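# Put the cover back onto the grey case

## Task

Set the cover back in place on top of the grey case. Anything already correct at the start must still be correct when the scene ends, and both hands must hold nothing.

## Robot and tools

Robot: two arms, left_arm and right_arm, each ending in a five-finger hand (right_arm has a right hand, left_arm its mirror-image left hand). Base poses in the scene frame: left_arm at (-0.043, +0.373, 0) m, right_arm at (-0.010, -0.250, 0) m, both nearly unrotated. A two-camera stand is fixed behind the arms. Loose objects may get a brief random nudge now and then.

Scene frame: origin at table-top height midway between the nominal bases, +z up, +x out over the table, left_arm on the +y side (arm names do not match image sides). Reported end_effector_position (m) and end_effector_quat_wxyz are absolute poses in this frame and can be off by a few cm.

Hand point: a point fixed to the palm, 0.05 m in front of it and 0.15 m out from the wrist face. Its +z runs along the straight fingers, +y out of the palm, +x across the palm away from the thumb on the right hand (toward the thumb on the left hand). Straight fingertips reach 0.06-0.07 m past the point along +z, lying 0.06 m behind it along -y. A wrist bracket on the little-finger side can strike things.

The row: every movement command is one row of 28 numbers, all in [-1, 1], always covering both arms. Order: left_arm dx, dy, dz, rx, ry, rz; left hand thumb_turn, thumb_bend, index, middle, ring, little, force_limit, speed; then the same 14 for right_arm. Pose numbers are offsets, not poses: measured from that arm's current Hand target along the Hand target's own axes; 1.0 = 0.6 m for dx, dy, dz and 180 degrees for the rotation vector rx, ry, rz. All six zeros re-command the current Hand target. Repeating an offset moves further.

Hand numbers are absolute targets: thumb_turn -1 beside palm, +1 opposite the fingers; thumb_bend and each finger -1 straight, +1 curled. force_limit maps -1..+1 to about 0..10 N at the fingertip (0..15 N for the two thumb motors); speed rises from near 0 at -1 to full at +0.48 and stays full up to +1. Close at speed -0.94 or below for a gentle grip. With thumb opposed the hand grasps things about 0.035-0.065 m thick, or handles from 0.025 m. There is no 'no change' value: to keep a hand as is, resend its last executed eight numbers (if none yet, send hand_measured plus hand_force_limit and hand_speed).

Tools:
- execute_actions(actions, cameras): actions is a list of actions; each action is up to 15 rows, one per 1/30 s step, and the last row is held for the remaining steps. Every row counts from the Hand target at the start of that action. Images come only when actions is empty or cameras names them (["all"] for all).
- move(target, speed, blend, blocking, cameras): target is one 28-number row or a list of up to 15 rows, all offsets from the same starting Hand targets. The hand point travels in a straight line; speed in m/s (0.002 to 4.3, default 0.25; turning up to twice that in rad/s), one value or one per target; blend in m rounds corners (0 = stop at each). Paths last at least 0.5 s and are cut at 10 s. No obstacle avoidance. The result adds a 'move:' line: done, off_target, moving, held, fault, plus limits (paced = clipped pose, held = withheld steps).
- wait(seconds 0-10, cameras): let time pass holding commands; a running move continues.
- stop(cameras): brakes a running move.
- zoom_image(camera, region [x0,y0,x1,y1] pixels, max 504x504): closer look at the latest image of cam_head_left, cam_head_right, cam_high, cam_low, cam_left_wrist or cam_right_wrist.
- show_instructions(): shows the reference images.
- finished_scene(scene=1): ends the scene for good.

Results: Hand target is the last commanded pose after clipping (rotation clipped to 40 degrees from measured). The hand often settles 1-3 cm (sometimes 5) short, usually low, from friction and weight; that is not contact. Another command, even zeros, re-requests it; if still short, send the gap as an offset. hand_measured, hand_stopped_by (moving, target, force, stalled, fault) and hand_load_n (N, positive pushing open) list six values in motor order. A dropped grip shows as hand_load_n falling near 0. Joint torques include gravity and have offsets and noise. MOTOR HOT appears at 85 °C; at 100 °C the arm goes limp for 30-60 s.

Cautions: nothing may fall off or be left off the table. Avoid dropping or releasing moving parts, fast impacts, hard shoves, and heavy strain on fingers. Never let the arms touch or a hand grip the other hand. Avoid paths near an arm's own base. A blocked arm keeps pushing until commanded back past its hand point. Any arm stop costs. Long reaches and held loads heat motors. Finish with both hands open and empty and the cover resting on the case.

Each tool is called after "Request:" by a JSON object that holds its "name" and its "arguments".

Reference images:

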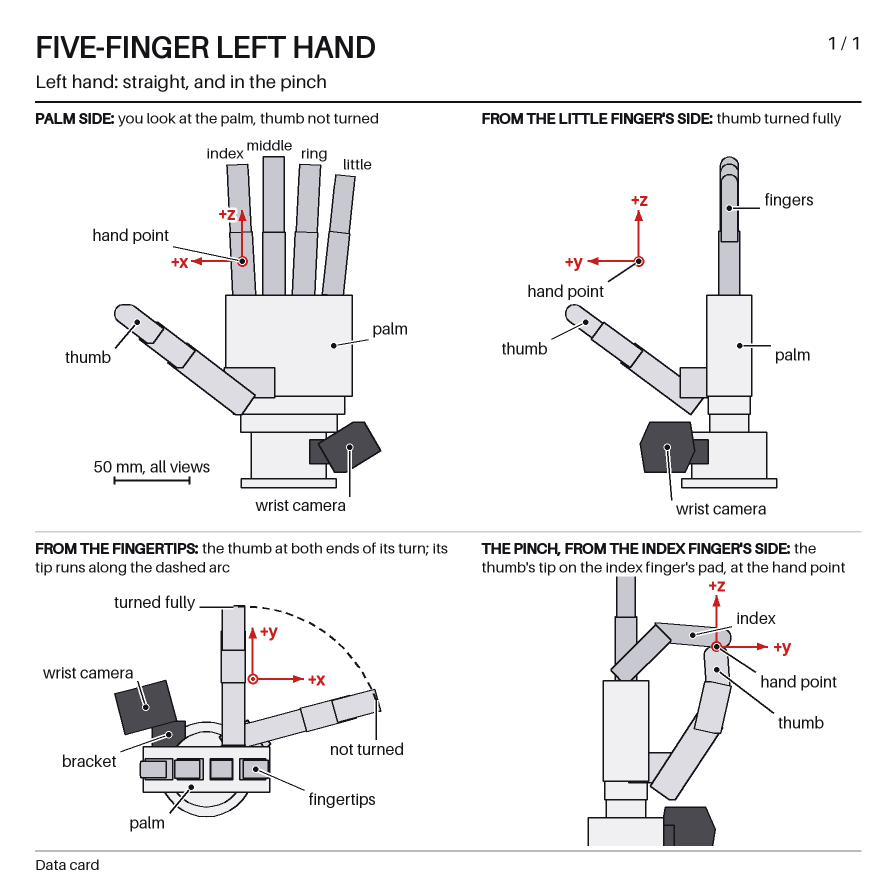

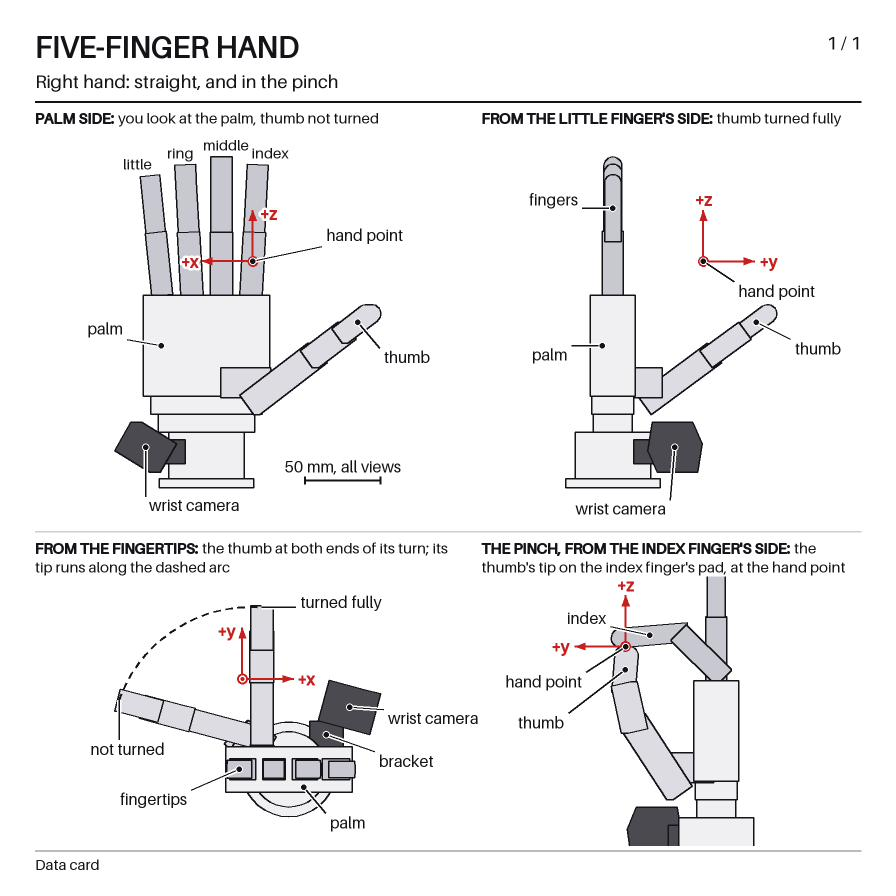

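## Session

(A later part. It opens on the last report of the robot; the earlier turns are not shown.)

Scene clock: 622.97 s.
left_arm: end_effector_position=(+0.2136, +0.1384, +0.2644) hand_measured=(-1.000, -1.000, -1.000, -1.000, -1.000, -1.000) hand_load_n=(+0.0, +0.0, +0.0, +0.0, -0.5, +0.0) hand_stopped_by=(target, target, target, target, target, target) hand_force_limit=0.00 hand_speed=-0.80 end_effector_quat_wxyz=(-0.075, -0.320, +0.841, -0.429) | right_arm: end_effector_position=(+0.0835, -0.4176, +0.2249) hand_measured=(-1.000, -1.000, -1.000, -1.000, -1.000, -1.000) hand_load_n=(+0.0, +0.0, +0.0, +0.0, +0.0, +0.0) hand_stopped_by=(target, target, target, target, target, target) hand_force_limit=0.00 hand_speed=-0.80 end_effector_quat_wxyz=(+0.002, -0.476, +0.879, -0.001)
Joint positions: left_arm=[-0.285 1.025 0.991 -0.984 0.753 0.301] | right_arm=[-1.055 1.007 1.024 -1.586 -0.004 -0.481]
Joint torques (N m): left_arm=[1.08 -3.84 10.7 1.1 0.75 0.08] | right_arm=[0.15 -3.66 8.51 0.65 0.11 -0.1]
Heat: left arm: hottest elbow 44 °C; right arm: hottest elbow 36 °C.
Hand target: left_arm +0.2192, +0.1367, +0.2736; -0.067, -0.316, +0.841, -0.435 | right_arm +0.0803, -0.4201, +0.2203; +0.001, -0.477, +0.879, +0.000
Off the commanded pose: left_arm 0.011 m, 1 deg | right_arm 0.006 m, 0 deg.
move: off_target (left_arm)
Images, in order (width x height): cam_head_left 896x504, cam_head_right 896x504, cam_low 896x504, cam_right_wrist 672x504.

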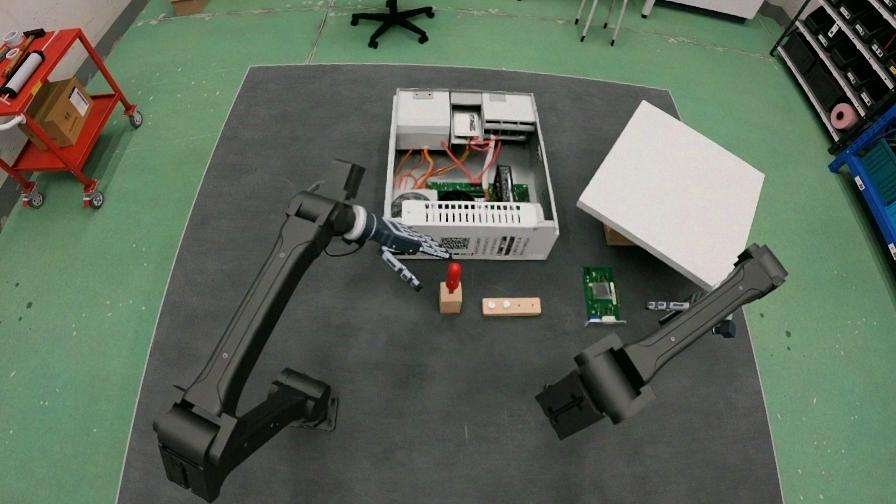

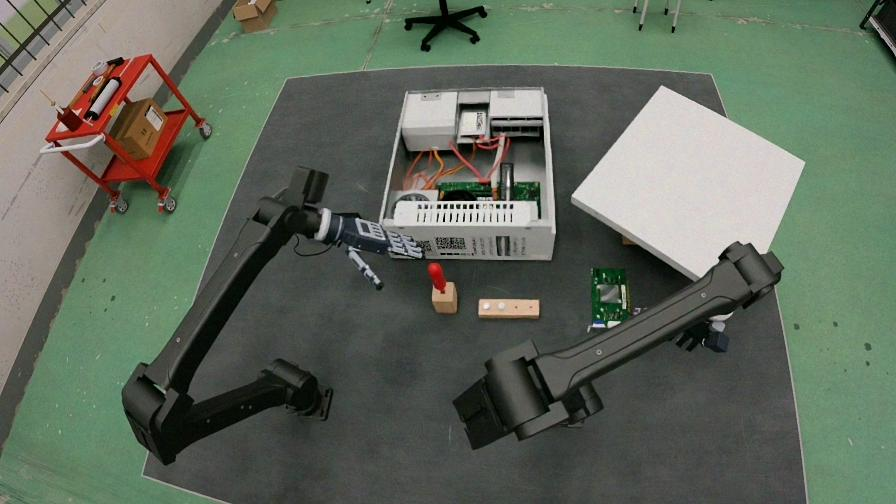

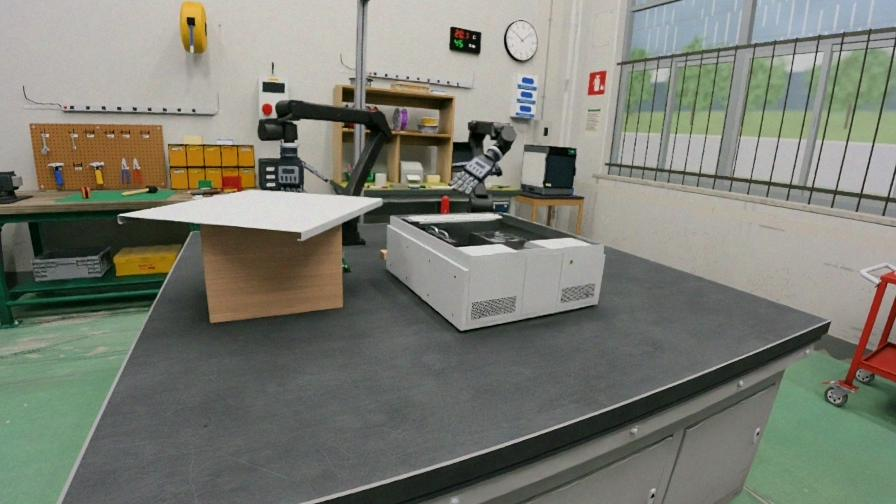

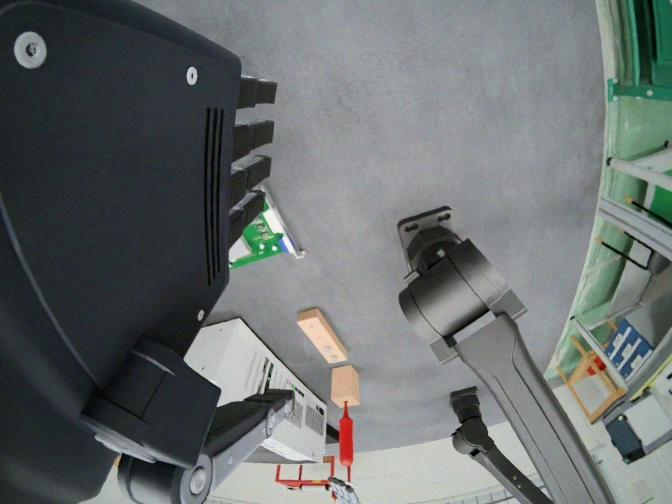

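Request:
{"name": "move", "arguments": {"target": [[0,0,0,0,0,0,-1,-1,-1,-1,-1,-1,0,-0.8, 0,-0.15,0,0,0,0,-1,-1,-1,-1,-1,-1,0,-0.8],[0,0,0,0,0,0,-1,-1,-1,-1,-1,-1,0,-0.8, 0,-0.2167,0,0,0,0,-1,-1,-1,-1,-1,-1,0,-0.8]], "speed": [0.15,0.06], "cameras": ["cam_head_left","cam_head_right","cam_high","cam_low"]}}

Scene clock: 660.93 s.
left_arm: end_effector_position=(+0.2136, +0.1384, +0.2644) hand_measured=(-1.000, -1.000, -1.000, -1.000, -1.000, -1.000) hand_load_n=(+0.0, +0.0, +0.0, -0.5, +0.0, +0.0) hand_stopped_by=(target, target, target, target, target, target) hand_force_limit=0.00 hand_speed=-0.80 end_effector_quat_wxyz=(-0.075, -0.320, +0.841, -0.429) | right_arm: end_effector_position=(+0.1703, -0.4748, +0.2057) hand_measured=(-1.000, -1.000, -1.000, -1.000, -1.000, -1.000) hand_load_n=(+0.0, +0.0, +0.0, +0.0, +0.0, +0.0) hand_stopped_by=(target, target, target, target, target, target) hand_force_limit=0.00 hand_speed=-0.80 end_effector_quat_wxyz=(-0.003, -0.474, +0.880, +0.030)
Joint positions: left_arm=[-0.285 1.025 0.991 -0.984 0.753 0.301] | right_arm=[-0.921 1.314 1.197 -1.513 -0.003 -0.342]
Joint torques (N m): left_arm=[1.32 -3.9 10.62 1.1 0.75 0.07] | right_arm=[1.79 -7.82 14.83 0.44 -0.1 0.12]
Heat: left arm: hottest elbow 44 °C; right arm: hottest elbow 36 °C.
Hand target: left_arm +0.2192, +0.1367, +0.2736; -0.067, -0.316, +0.841, -0.435 | right_arm +0.1893, -0.4909, +0.2205; +0.001, -0.477, +0.879, +0.000
Off the commanded pose: left_arm 0.011 m, 1 deg | right_arm 0.029 m, 3 deg.
move: off_target (left_arm, right_arm)
Images, in order (width x height): cam_head_left 896x504, cam_head_right 896x504, cam_high 896x504, cam_low 896x504.

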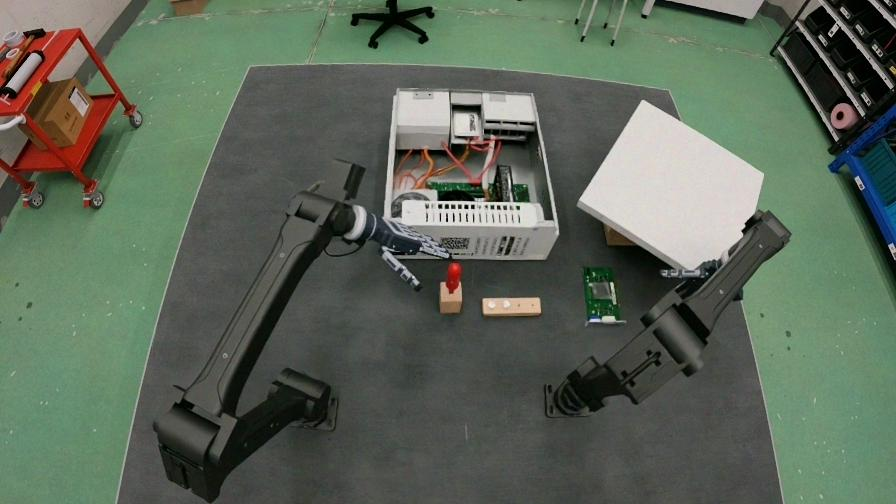

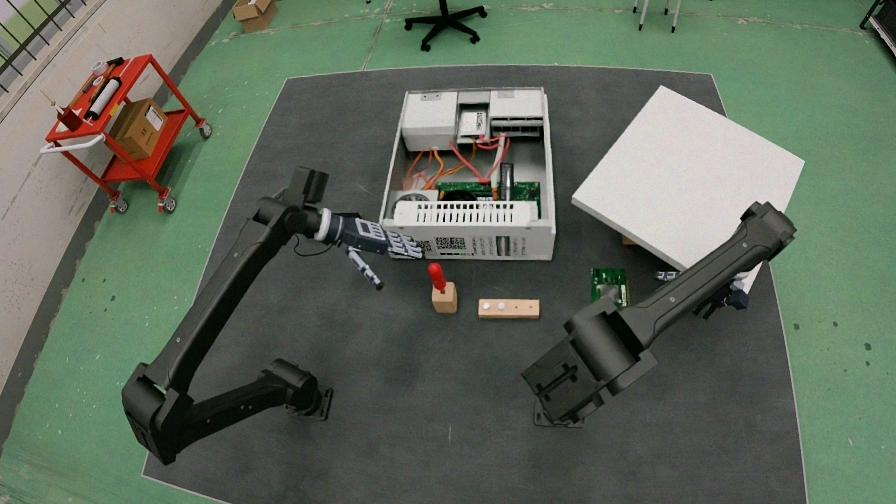

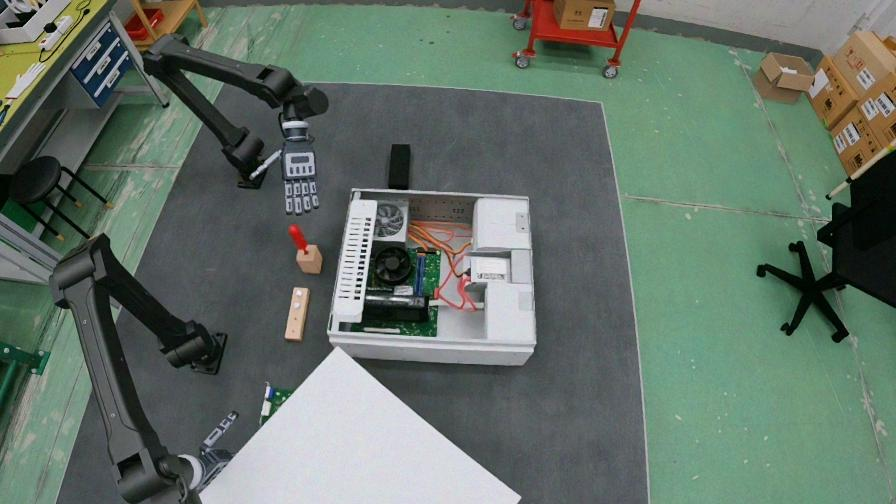

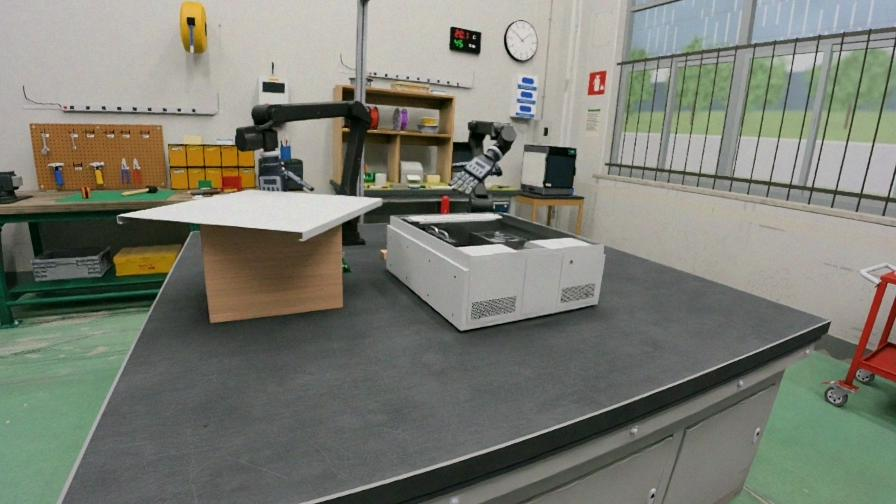

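Request:
{"name": "move", "arguments": {"target": [0,0,0,0,0,0,-1,-1,-1,-1,-1,-1,0,-0.8, 0,-0.05,0,0,0,0,-1,-1,-1,-1,-1,-1,0,-0.8], "speed": 0.05, "cameras": ["cam_head_left"]}}

Scene clock: 668.00 s.
left_arm: end_effector_position=(+0.2136, +0.1384, +0.2644) hand_measured=(-1.000, -1.000, -1.000, -1.000, -1.000, -1.000) hand_load_n=(+0.0, +0.0, +0.0, +0.0, +0.0, +0.0) hand_stopped_by=(target, target, target, target, target, target) hand_force_limit=0.00 hand_speed=-0.80 end_effector_quat_wxyz=(-0.075, -0.320, +0.841, -0.429) | right_arm: end_effector_position=(+0.1919, -0.4919, +0.2061) hand_measured=(-1.000, -1.000, -1.000, -1.000, -1.000, -1.000) hand_load_n=(+0.0, +0.0, +0.0, +0.0, +0.0, +0.0) hand_stopped_by=(target, target, target, target, target, target) hand_force_limit=0.00 hand_speed=-0.80 end_effector_quat_wxyz=(-0.005, -0.479, +0.877, +0.031)
Joint positions: left_arm=[-0.285 1.025 0.991 -0.984 0.753 0.301] | right_arm=[-0.899 1.386 1.266 -1.513 0 -0.332]
Joint torques (N m): left_arm=[0.97 -3.9 10.71 1.1 0.76 0.09] | right_arm=[2.73 -9.17 15.04 0.38 -0.16 0.32]
Heat: left arm: hottest elbow 44 °C; right arm: hottest elbow 38 °C.
Hand target: left_arm +0.2192, +0.1367, +0.2736; -0.067, -0.316, +0.841, -0.435 | right_arm +0.2145, -0.5073, +0.2205; +0.001, -0.477, +0.879, +0.000
Off the commanded pose: left_arm 0.011 m, 1 deg | right_arm 0.031 m, 4 deg.
move: off_target (left_arm, right_arm)
Images, in order (width x height): cam_head_left 896x504.

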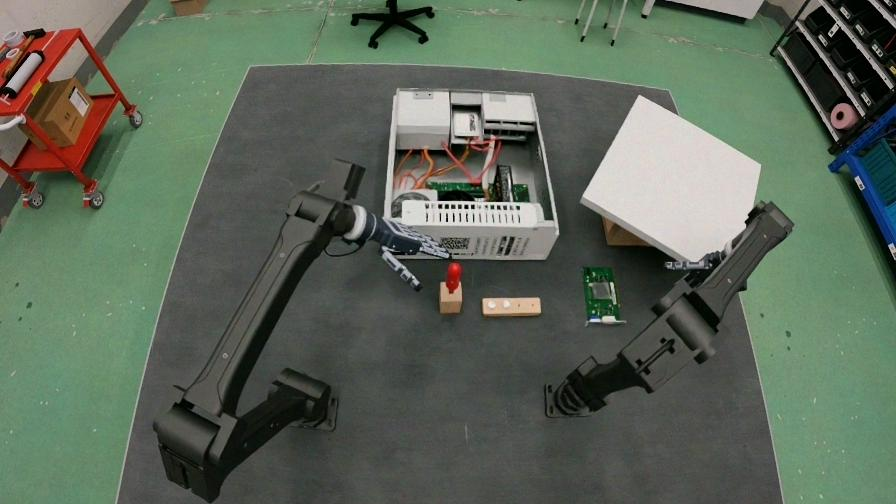

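Request:
{"name": "move", "arguments": {"target": [[0,0,0,0,0,0,-1,-1,-1,-1,-1,-1,0,-0.8, 0,0.0833,0,0,0,0,-1,-1,-1,-1,-1,-1,0,-0.8],[0,0,0,0,0,0,-1,-1,-1,-1,-1,-1,0,-0.8, 0.07,0.0833,-0.01,0,0,0,-1,-1,-1,-1,-1,-1,0,-0.8],[0,0,0,0,0,0,-1,-1,-1,-1,-1,-1,0,-0.8, 0.07,-0.1333,-0.01,0,0,0,-1,-1,-1,-1,-1,-1,0,-0.8]], "speed": [0.1,0.1,0.05], "cameras": ["cam_head_left","cam_low"]}}

Scene clock: 681.93 s.
left_arm: end_effector_position=(+0.2136, +0.1384, +0.2644) hand_measured=(-1.000, -1.000, -1.000, -1.000, -1.000, -1.000) hand_load_n=(+0.0, +0.0, +0.0, +0.0, +0.0, +0.0) hand_stopped_by=(target, target, target, target, target, target) hand_force_limit=0.00 hand_speed=-0.80 end_effector_quat_wxyz=(-0.075, -0.320, +0.841, -0.429) | right_arm: end_effector_position=(+0.2376, -0.5757, +0.2125) hand_measured=(-1.000, -1.000, -1.000, -1.000, -1.000, -1.000) hand_load_n=(+0.0, +0.0, +0.0, +0.0, +0.0, +0.0) hand_stopped_by=(target, target, target, target, target, target) hand_force_limit=0.00 hand_speed=-0.80 end_effector_quat_wxyz=(-0.004, -0.477, +0.878, +0.023)
Joint positions: left_arm=[-0.285 1.025 0.991 -0.984 0.753 0.301] | right_arm=[-0.933 1.618 1.543 -1.543 0.001 -0.361]
Joint torques (N m): left_arm=[1.08 -3.9 10.7 1.07 0.75 0.08] | right_arm=[2.37 -12.81 14.74 -0.24 -0.14 0.23]
Heat: left arm: hottest elbow 44 °C; right arm: hottest elbow 40 °C.
Hand target: left_arm +0.2192, +0.1367, +0.2736; -0.067, -0.316, +0.841, -0.435 | right_arm +0.2587, -0.5860, +0.2264; +0.001, -0.477, +0.879, +0.000
Off the commanded pose: left_arm 0.011 m, 1 deg | right_arm 0.027 m, 3 deg.
move: off_target (left_arm, right_arm)
Images, in order (width x height): cam_head_left 896x504, cam_low 896x504.

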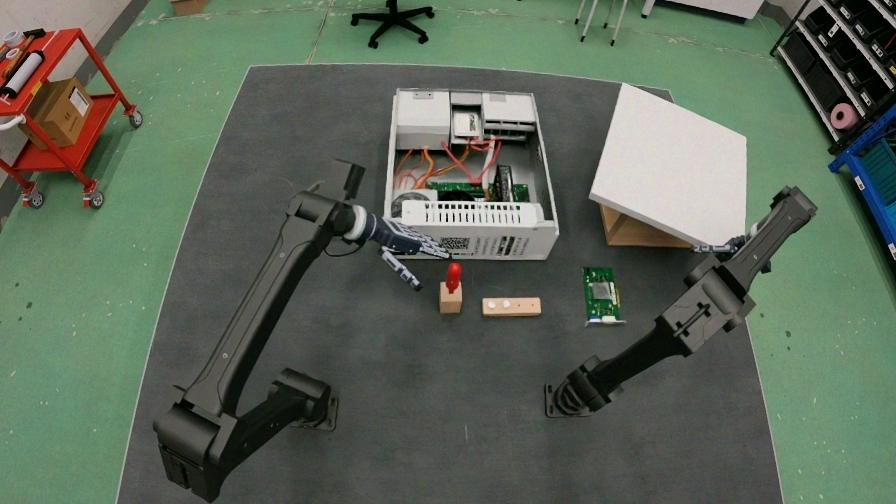

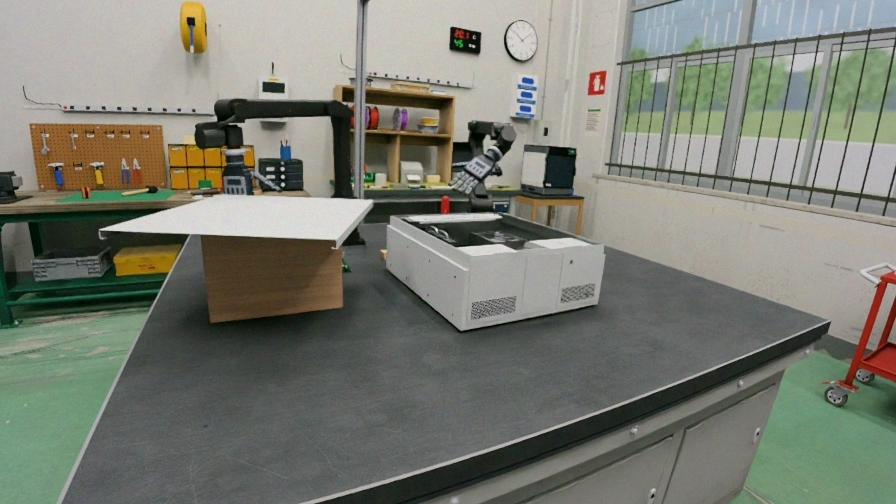

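Request:
{"name": "zoom_image", "arguments": {"camera": "cam_head_left", "region": [560, 70, 780, 290]}}

Request:
{"name": "zoom_image", "arguments": {"camera": "cam_low", "region": [90, 170, 400, 340]}}

Scaled by 2.291.

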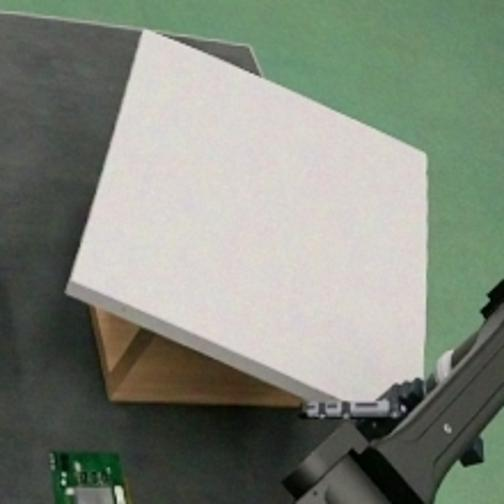

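Scaled by 1.626.

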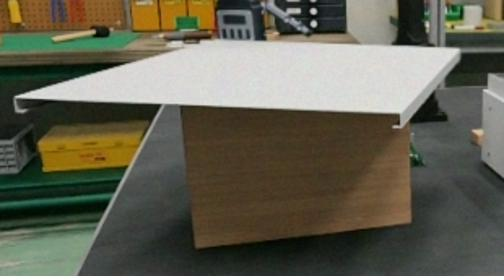

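Request:
{"name": "move", "arguments": {"target": [[0,0,0,0,0,0,-1,-1,-1,-1,-1,-1,0,-0.8, 0,0.1167,0,0,0,0,-1,-1,-1,-1,-1,-1,0,-0.8],[0,0,0,0,0,0,-1,-1,-1,-1,-1,-1,0,-0.8, -0.003,0.198,-0.3227,0,0,0,-1,-1,-1,-1,-1,-1,0,-0.8],[0,0,0,0,0,0,-1,-1,-1,-1,-1,-1,0,-0.8, -0.036,-0.3643,-0.3227,0,0,0.4428,-1,-1,-1,-1,-1,-1,0,-0.8]], "speed": [0.12,0.25,0.3], "blend": [0.02,0.04,0], "cameras": ["all"]}}

Scene clock: 764.53 s.
left_arm: end_effector_position=(+0.2136, +0.1384, +0.2644) hand_measured=(-1.000, -1.000, -1.000, -1.000, -1.000, -1.000) hand_load_n=(-0.5, +0.0, +0.0, +0.0, +0.0, +0.0) hand_stopped_by=(target, target, target, target, target, target) hand_force_limit=0.00 hand_speed=-0.80 end_effector_quat_wxyz=(-0.075, -0.320, +0.841, -0.429) | right_arm: end_effector_position=(+0.4462, -0.6845, +0.4005) hand_measured=(-1.000, -1.000, -1.000, -1.000, -1.000, -1.000) hand_load_n=(+0.0, +0.0, +0.0, +0.0, +0.0, +0.0) hand_stopped_by=(target, target, target, target, target, target) hand_force_limit=0.00 hand_speed=-0.80 end_effector_quat_wxyz=(+0.156, +0.212, +0.961, -0.090)
Joint positions: left_arm=[-0.285 1.025 0.991 -0.984 0.753 0.301] | right_arm=[-0.879 1.84 2.301 -1.674 -0.051 1.132]
Joint torques (N m): left_arm=[0.91 -3.6 10.7 1.09 0.77 0.1] | right_arm=[1.73 -16.09 14.23 0.51 -0.24 0.26]
Heat: left arm: hottest elbow 45 °C; right arm: hottest elbow 51 °C.
Hand target: left_arm +0.2192, +0.1367, +0.2736; -0.067, -0.316, +0.841, -0.435 | right_arm +0.4536, -0.6872, +0.4201; +0.000, +0.197, +0.980, +0.001
Off the commanded pose: left_arm 0.011 m, 1 deg | right_arm 0.021 m, 21 deg.
joint sent to its limit (right arm) — joint 4 (wrist pitch), lower limit. The joint targets are off in orientation, not in position.
move: off_target (left_arm, right_arm)

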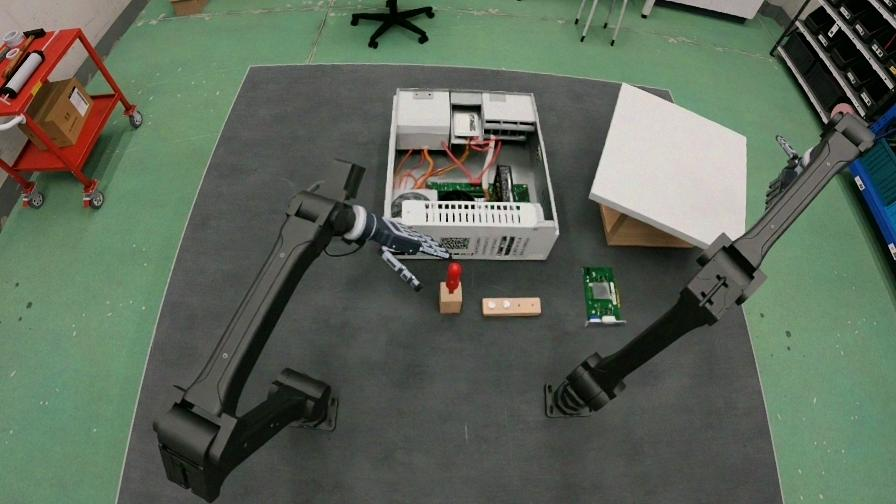

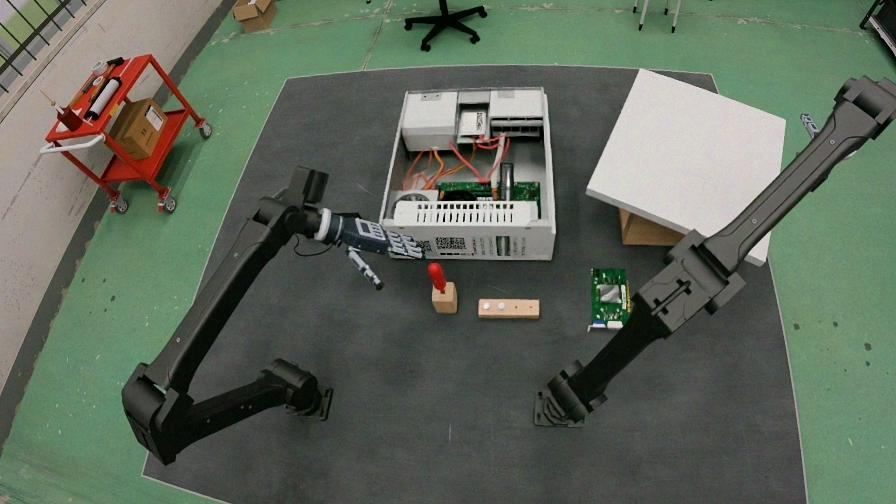

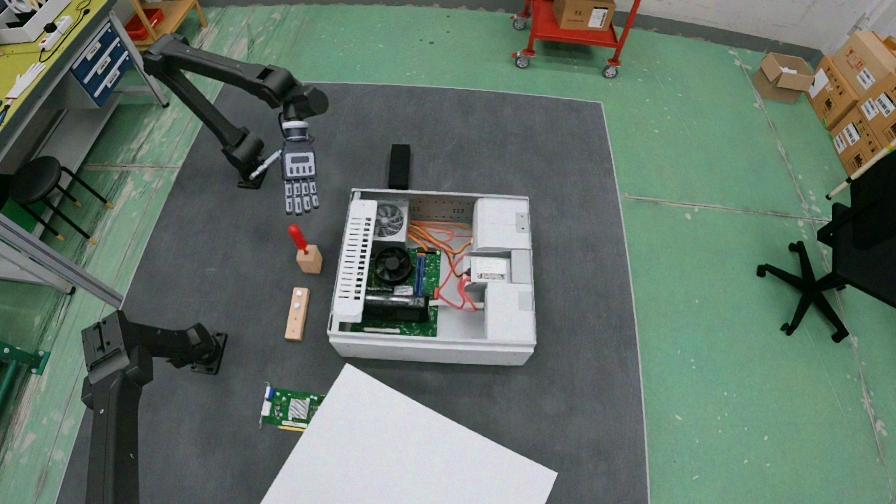

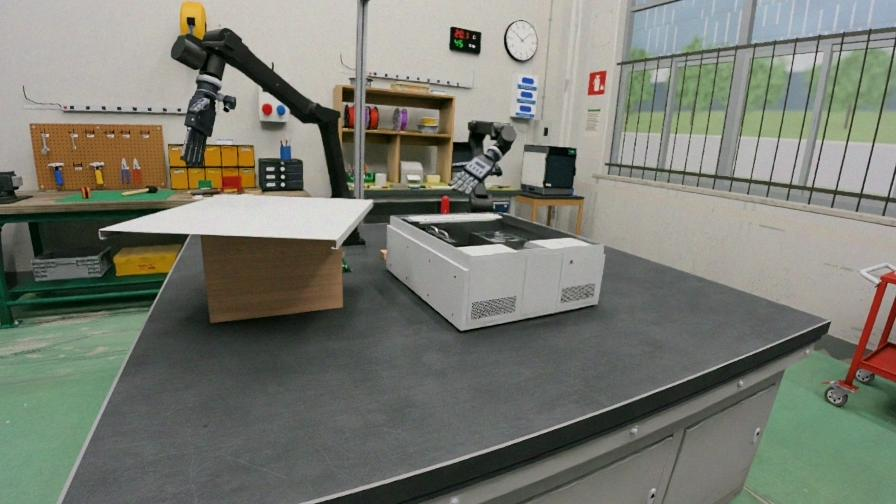

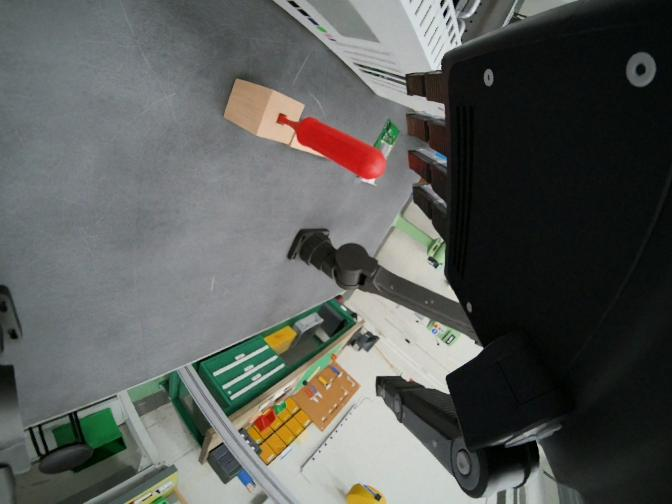

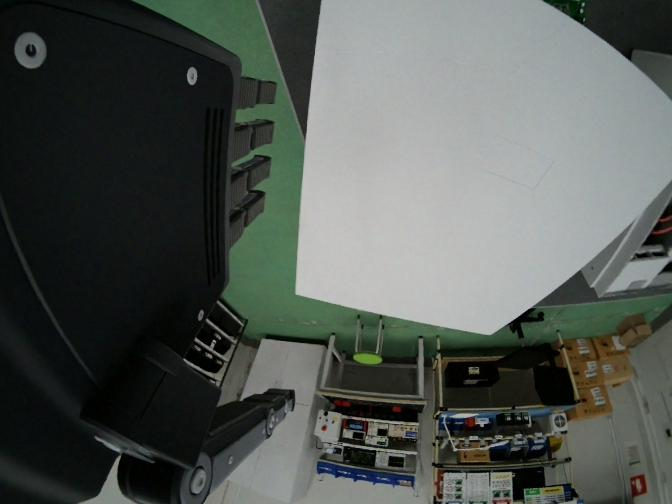

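Request:
{"name": "move", "arguments": {"target": [0,0,0,0,0,0,-1,-1,-1,-1,-1,-1,0,-0.8, 0,0,0.2667,0,0,0,1,-1,-1,-1,-1,-1,0,-0.3], "speed": 0.2, "cameras": ["cam_head_left","cam_head_right","cam_low","cam_right_wrist"]}}

Scene clock: 775.37 s.
left_arm: end_effector_position=(+0.2136, +0.1384, +0.2644) hand_measured=(-1.000, -1.000, -1.000, -1.000, -1.000, -1.000) hand_load_n=(+0.0, +0.0, +0.0, +0.0, +0.0, +0.0) hand_stopped_by=(target, target, target, target, target, target) hand_force_limit=0.00 hand_speed=-0.80 end_effector_quat_wxyz=(-0.075, -0.320, +0.841, -0.429) | right_arm: end_effector_position=(+0.4506, -0.6950, +0.2670) hand_measured=(+1.000, -1.000, -1.000, -1.000, -1.000, -1.000) hand_load_n=(+0.0, +0.0, +0.0, +0.0, +0.0, +0.0) hand_stopped_by=(target, target, target, target, target, target) hand_force_limit=0.00 hand_speed=-0.30 end_effector_quat_wxyz=(+0.047, +0.214, +0.975, -0.027)
Joint positions: left_arm=[-0.285 1.025 0.991 -0.984 0.753 0.301] | right_arm=[-0.873 1.972 2.183 -1.674 -0.015 1.126]
Joint torques (N m): left_arm=[0.91 -3.78 10.74 1.1 0.75 0.08] | right_arm=[2.32 -19.37 8.64 0.14 0.03 -0.1]
Heat: left arm: hottest elbow 45 °C; right arm: hottest elbow 51 °C.
Hand target: left_arm +0.2192, +0.1367, +0.2736; -0.067, -0.316, +0.841, -0.435 | right_arm +0.4537, -0.6870, +0.2601; +0.000, +0.197, +0.980, +0.001
Off the commanded pose: left_arm 0.011 m, 1 deg | right_arm 0.011 m, 7 deg.
joint sent to its limit (right arm) — joint 4 (wrist pitch), lower limit. The joint targets are off in orientation, not in position.
move: off_target (left_arm, right_arm)
Images, in order (width x height): cam_head_left 896x504, cam_head_right 896x504, cam_low 896x504, cam_right_wrist 672x504.

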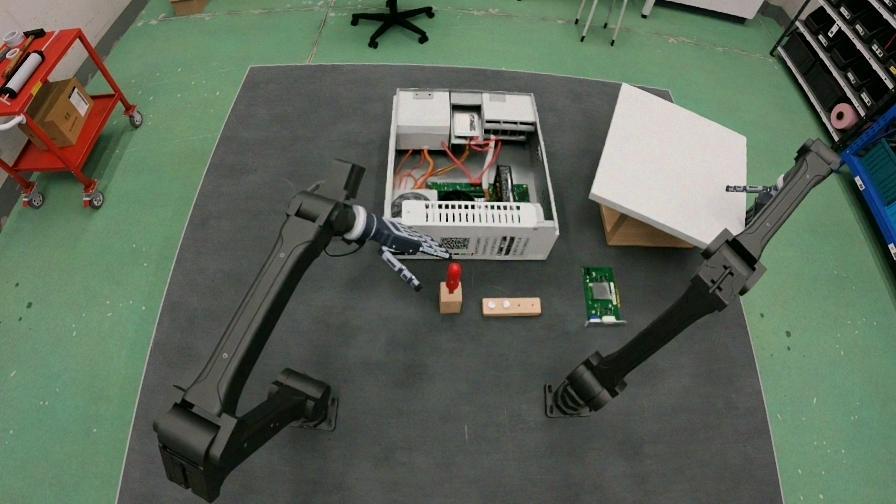

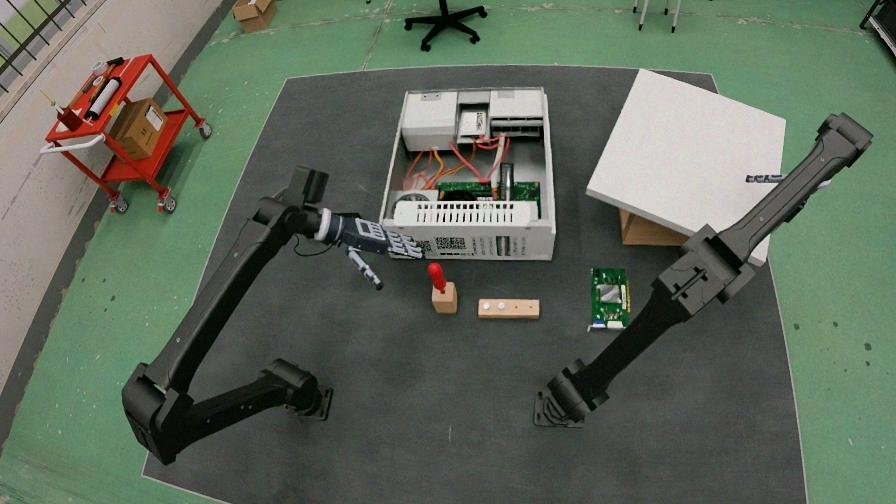

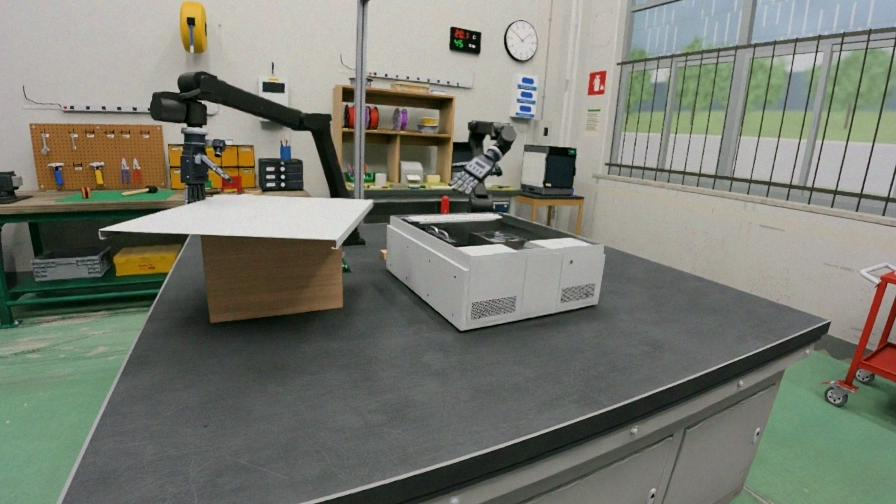

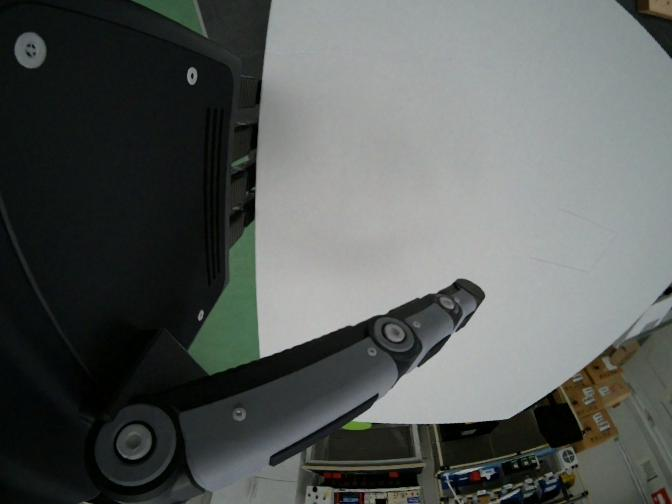

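Request:
{"name": "move", "arguments": {"target": [0,0,0,0,0,0,-1,-1,-1,-1,-1,-1,0,-0.8, 0,0,0.1,0,0,0,1,-1,-1,-1,-1,-1,0,-0.3], "speed": 0.08, "cameras": ["cam_head_left","cam_low","cam_right_wrist"]}}

Scene clock: 782.73 s.
left_arm: end_effector_position=(+0.2136, +0.1384, +0.2644) hand_measured=(-1.000, -1.000, -1.000, -1.000, -1.000, -1.000) hand_load_n=(-0.5, +0.0, +0.0, +0.0, +0.0, +0.0) hand_stopped_by=(target, target, target, target, target, target) hand_force_limit=0.00 hand_speed=-0.80 end_effector_quat_wxyz=(-0.075, -0.320, +0.841, -0.429) | right_arm: end_effector_position=(+0.4464, -0.6936, +0.2194) hand_measured=(+1.000, -1.000, -1.000, -1.000, -1.000, -1.000) hand_load_n=(+0.0, +0.0, +0.0, +0.0, +0.0, +0.0) hand_stopped_by=(target, target, target, target, target, target) hand_force_limit=0.00 hand_speed=-0.30 end_effector_quat_wxyz=(+0.011, +0.210, +0.978, -0.008)
Joint positions: left_arm=[-0.285 1.025 0.991 -0.984 0.753 0.301] | right_arm=[-0.873 2.011 2.125 -1.658 0 1.117]
Joint torques (N m): left_arm=[1.03 -4.13 10.8 1.03 0.76 0.09] | right_arm=[3.08 -18.02 7.87 0.27 -0.1 -0.09]
Heat: left arm: hottest elbow 45 °C; right arm: hottest elbow 50 °C.
Hand target: left_arm +0.2192, +0.1367, +0.2736; -0.067, -0.316, +0.841, -0.435 | right_arm +0.4538, -0.6870, +0.2001; +0.000, +0.197, +0.980, +0.001
Off the commanded pose: left_arm 0.011 m, 1 deg | right_arm 0.022 m, 2 deg.
move: off_target (left_arm, right_arm)
Images, in order (width x height): cam_head_left 896x504, cam_low 896x504, cam_right_wrist 672x504.

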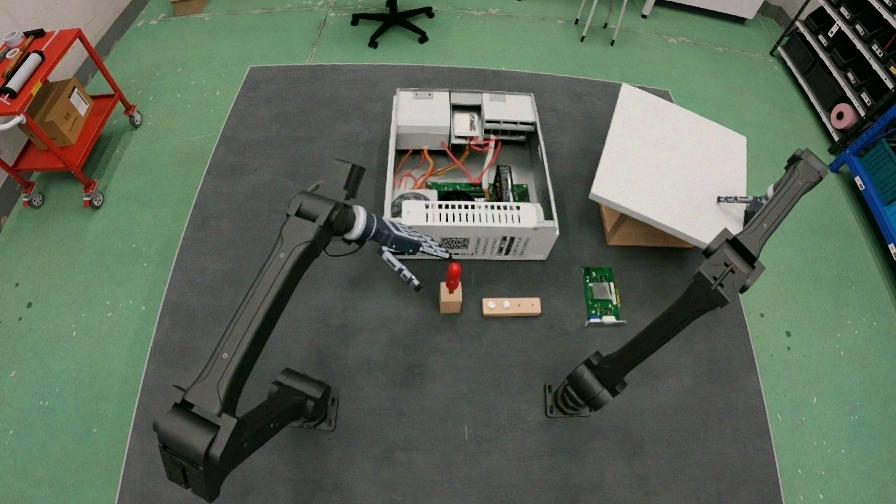

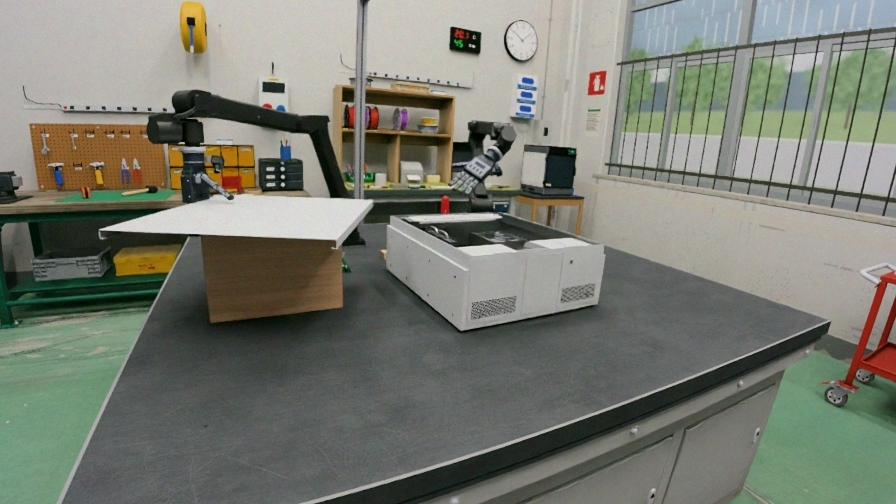

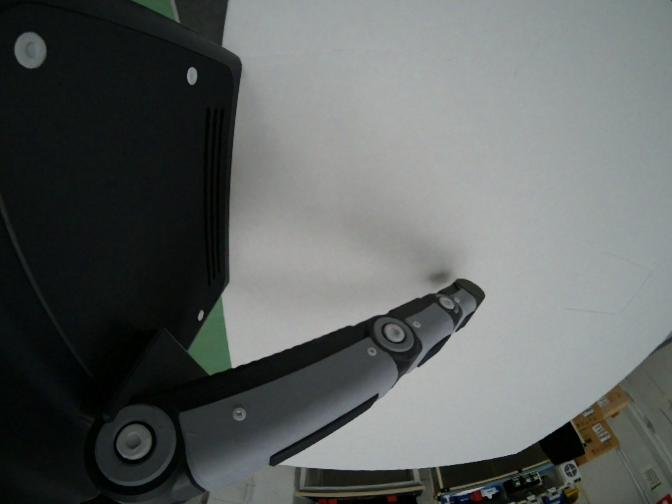

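Request:
{"name": "zoom_image", "arguments": {"camera": "cam_low", "region": [90, 80, 400, 260]}}

Request:
{"name": "zoom_image", "arguments": {"camera": "cam_head_left", "region": [640, 120, 840, 280]}}

Request:
{"name": "zoom_image", "arguments": {"camera": "cam_right_wrist", "region": [200, 180, 520, 504]}}

Scaled by 1.626.

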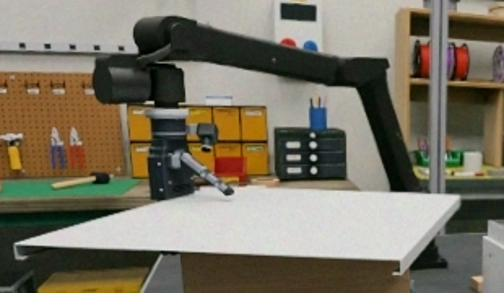

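Scaled by 2.520.

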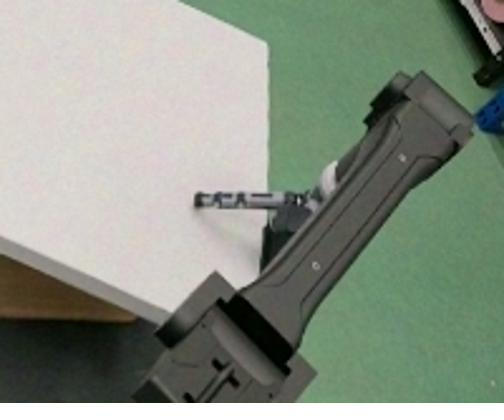

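Scaled by 1.556 from the camera's 672x504 image, which has a finer 960x720 frame.

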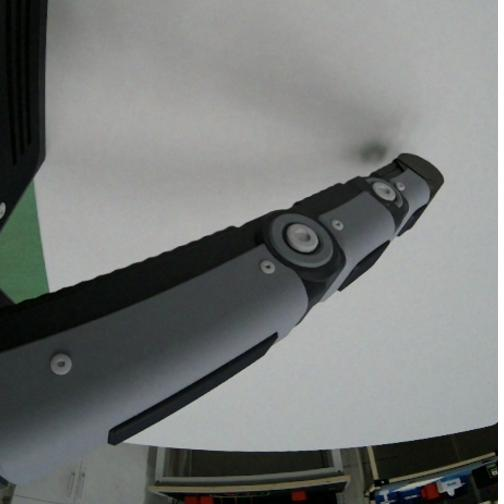

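Request:
{"name": "move", "arguments": {"target": [0,0,0,0,0,0,-1,-1,-1,-1,-1,-1,0,-0.8, 0,0,-0.03,0,0,0,1,-1,0.15,0.15,0.15,0.15,-0.6,-0.88], "speed": 0.05, "cameras": ["cam_low","cam_right_wrist"]}}

Scene clock: 799.07 s.
left_arm: end_effector_position=(+0.2136, +0.1384, +0.2644) hand_measured=(-1.000, -1.000, -1.000, -1.000, -1.000, -1.000) hand_load_n=(+0.0, +0.0, +0.0, +0.0, +0.0, +0.0) hand_stopped_by=(target, target, target, target, target, target) hand_force_limit=0.00 hand_speed=-0.80 end_effector_quat_wxyz=(-0.075, -0.320, +0.841, -0.429) | right_arm: end_effector_position=(+0.4435, -0.6920, +0.2145) hand_measured=(+1.000, -1.000, -0.366, +0.150, +0.150, +0.150) hand_load_n=(+0.0, +0.0, +0.0, +0.0, +0.0, +0.5) hand_stopped_by=(target, target, force, target, target, target) hand_force_limit=-0.60 hand_speed=-0.88 end_effector_quat_wxyz=(+0.002, +0.204, +0.979, -0.005)
Joint positions: left_arm=[-0.285 1.025 0.991 -0.984 0.753 0.301] | right_arm=[-0.873 2.018 2.125 -1.668 0.006 1.105]
Joint torques (N m): left_arm=[1.14 -3.78 10.69 1.05 0.77 0.09] | right_arm=[1.96 -18.49 11.38 -0.49 -0.46 0.09]
Heat: left arm: hottest elbow 45 °C; right arm: hottest elbow 48 °C.
Hand target: left_arm +0.2192, +0.1367, +0.2736; -0.067, -0.316, +0.841, -0.435 | right_arm +0.4537, -0.6870, +0.2182; +0.000, +0.197, +0.980, +0.000
Off the commanded pose: left_arm 0.011 m, 1 deg | right_arm 0.012 m, 1 deg.
joint sent to its limit (right arm) — joint 4 (wrist pitch), lower limit. The joint targets still meet the commanded pose.
move: off_target (left_arm, right_arm)
Images, in order (width x height): cam_low 896x504, cam_right_wrist 672x504.

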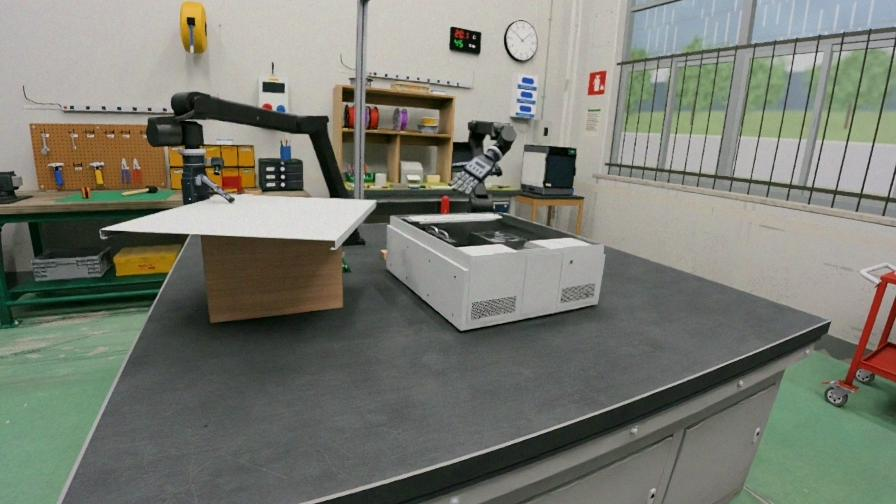

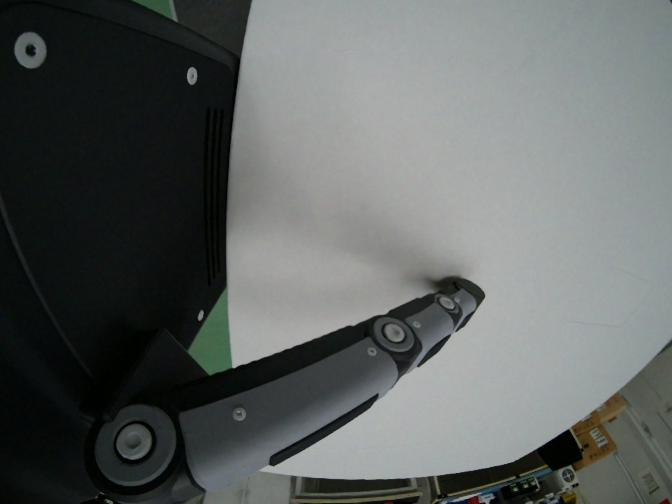

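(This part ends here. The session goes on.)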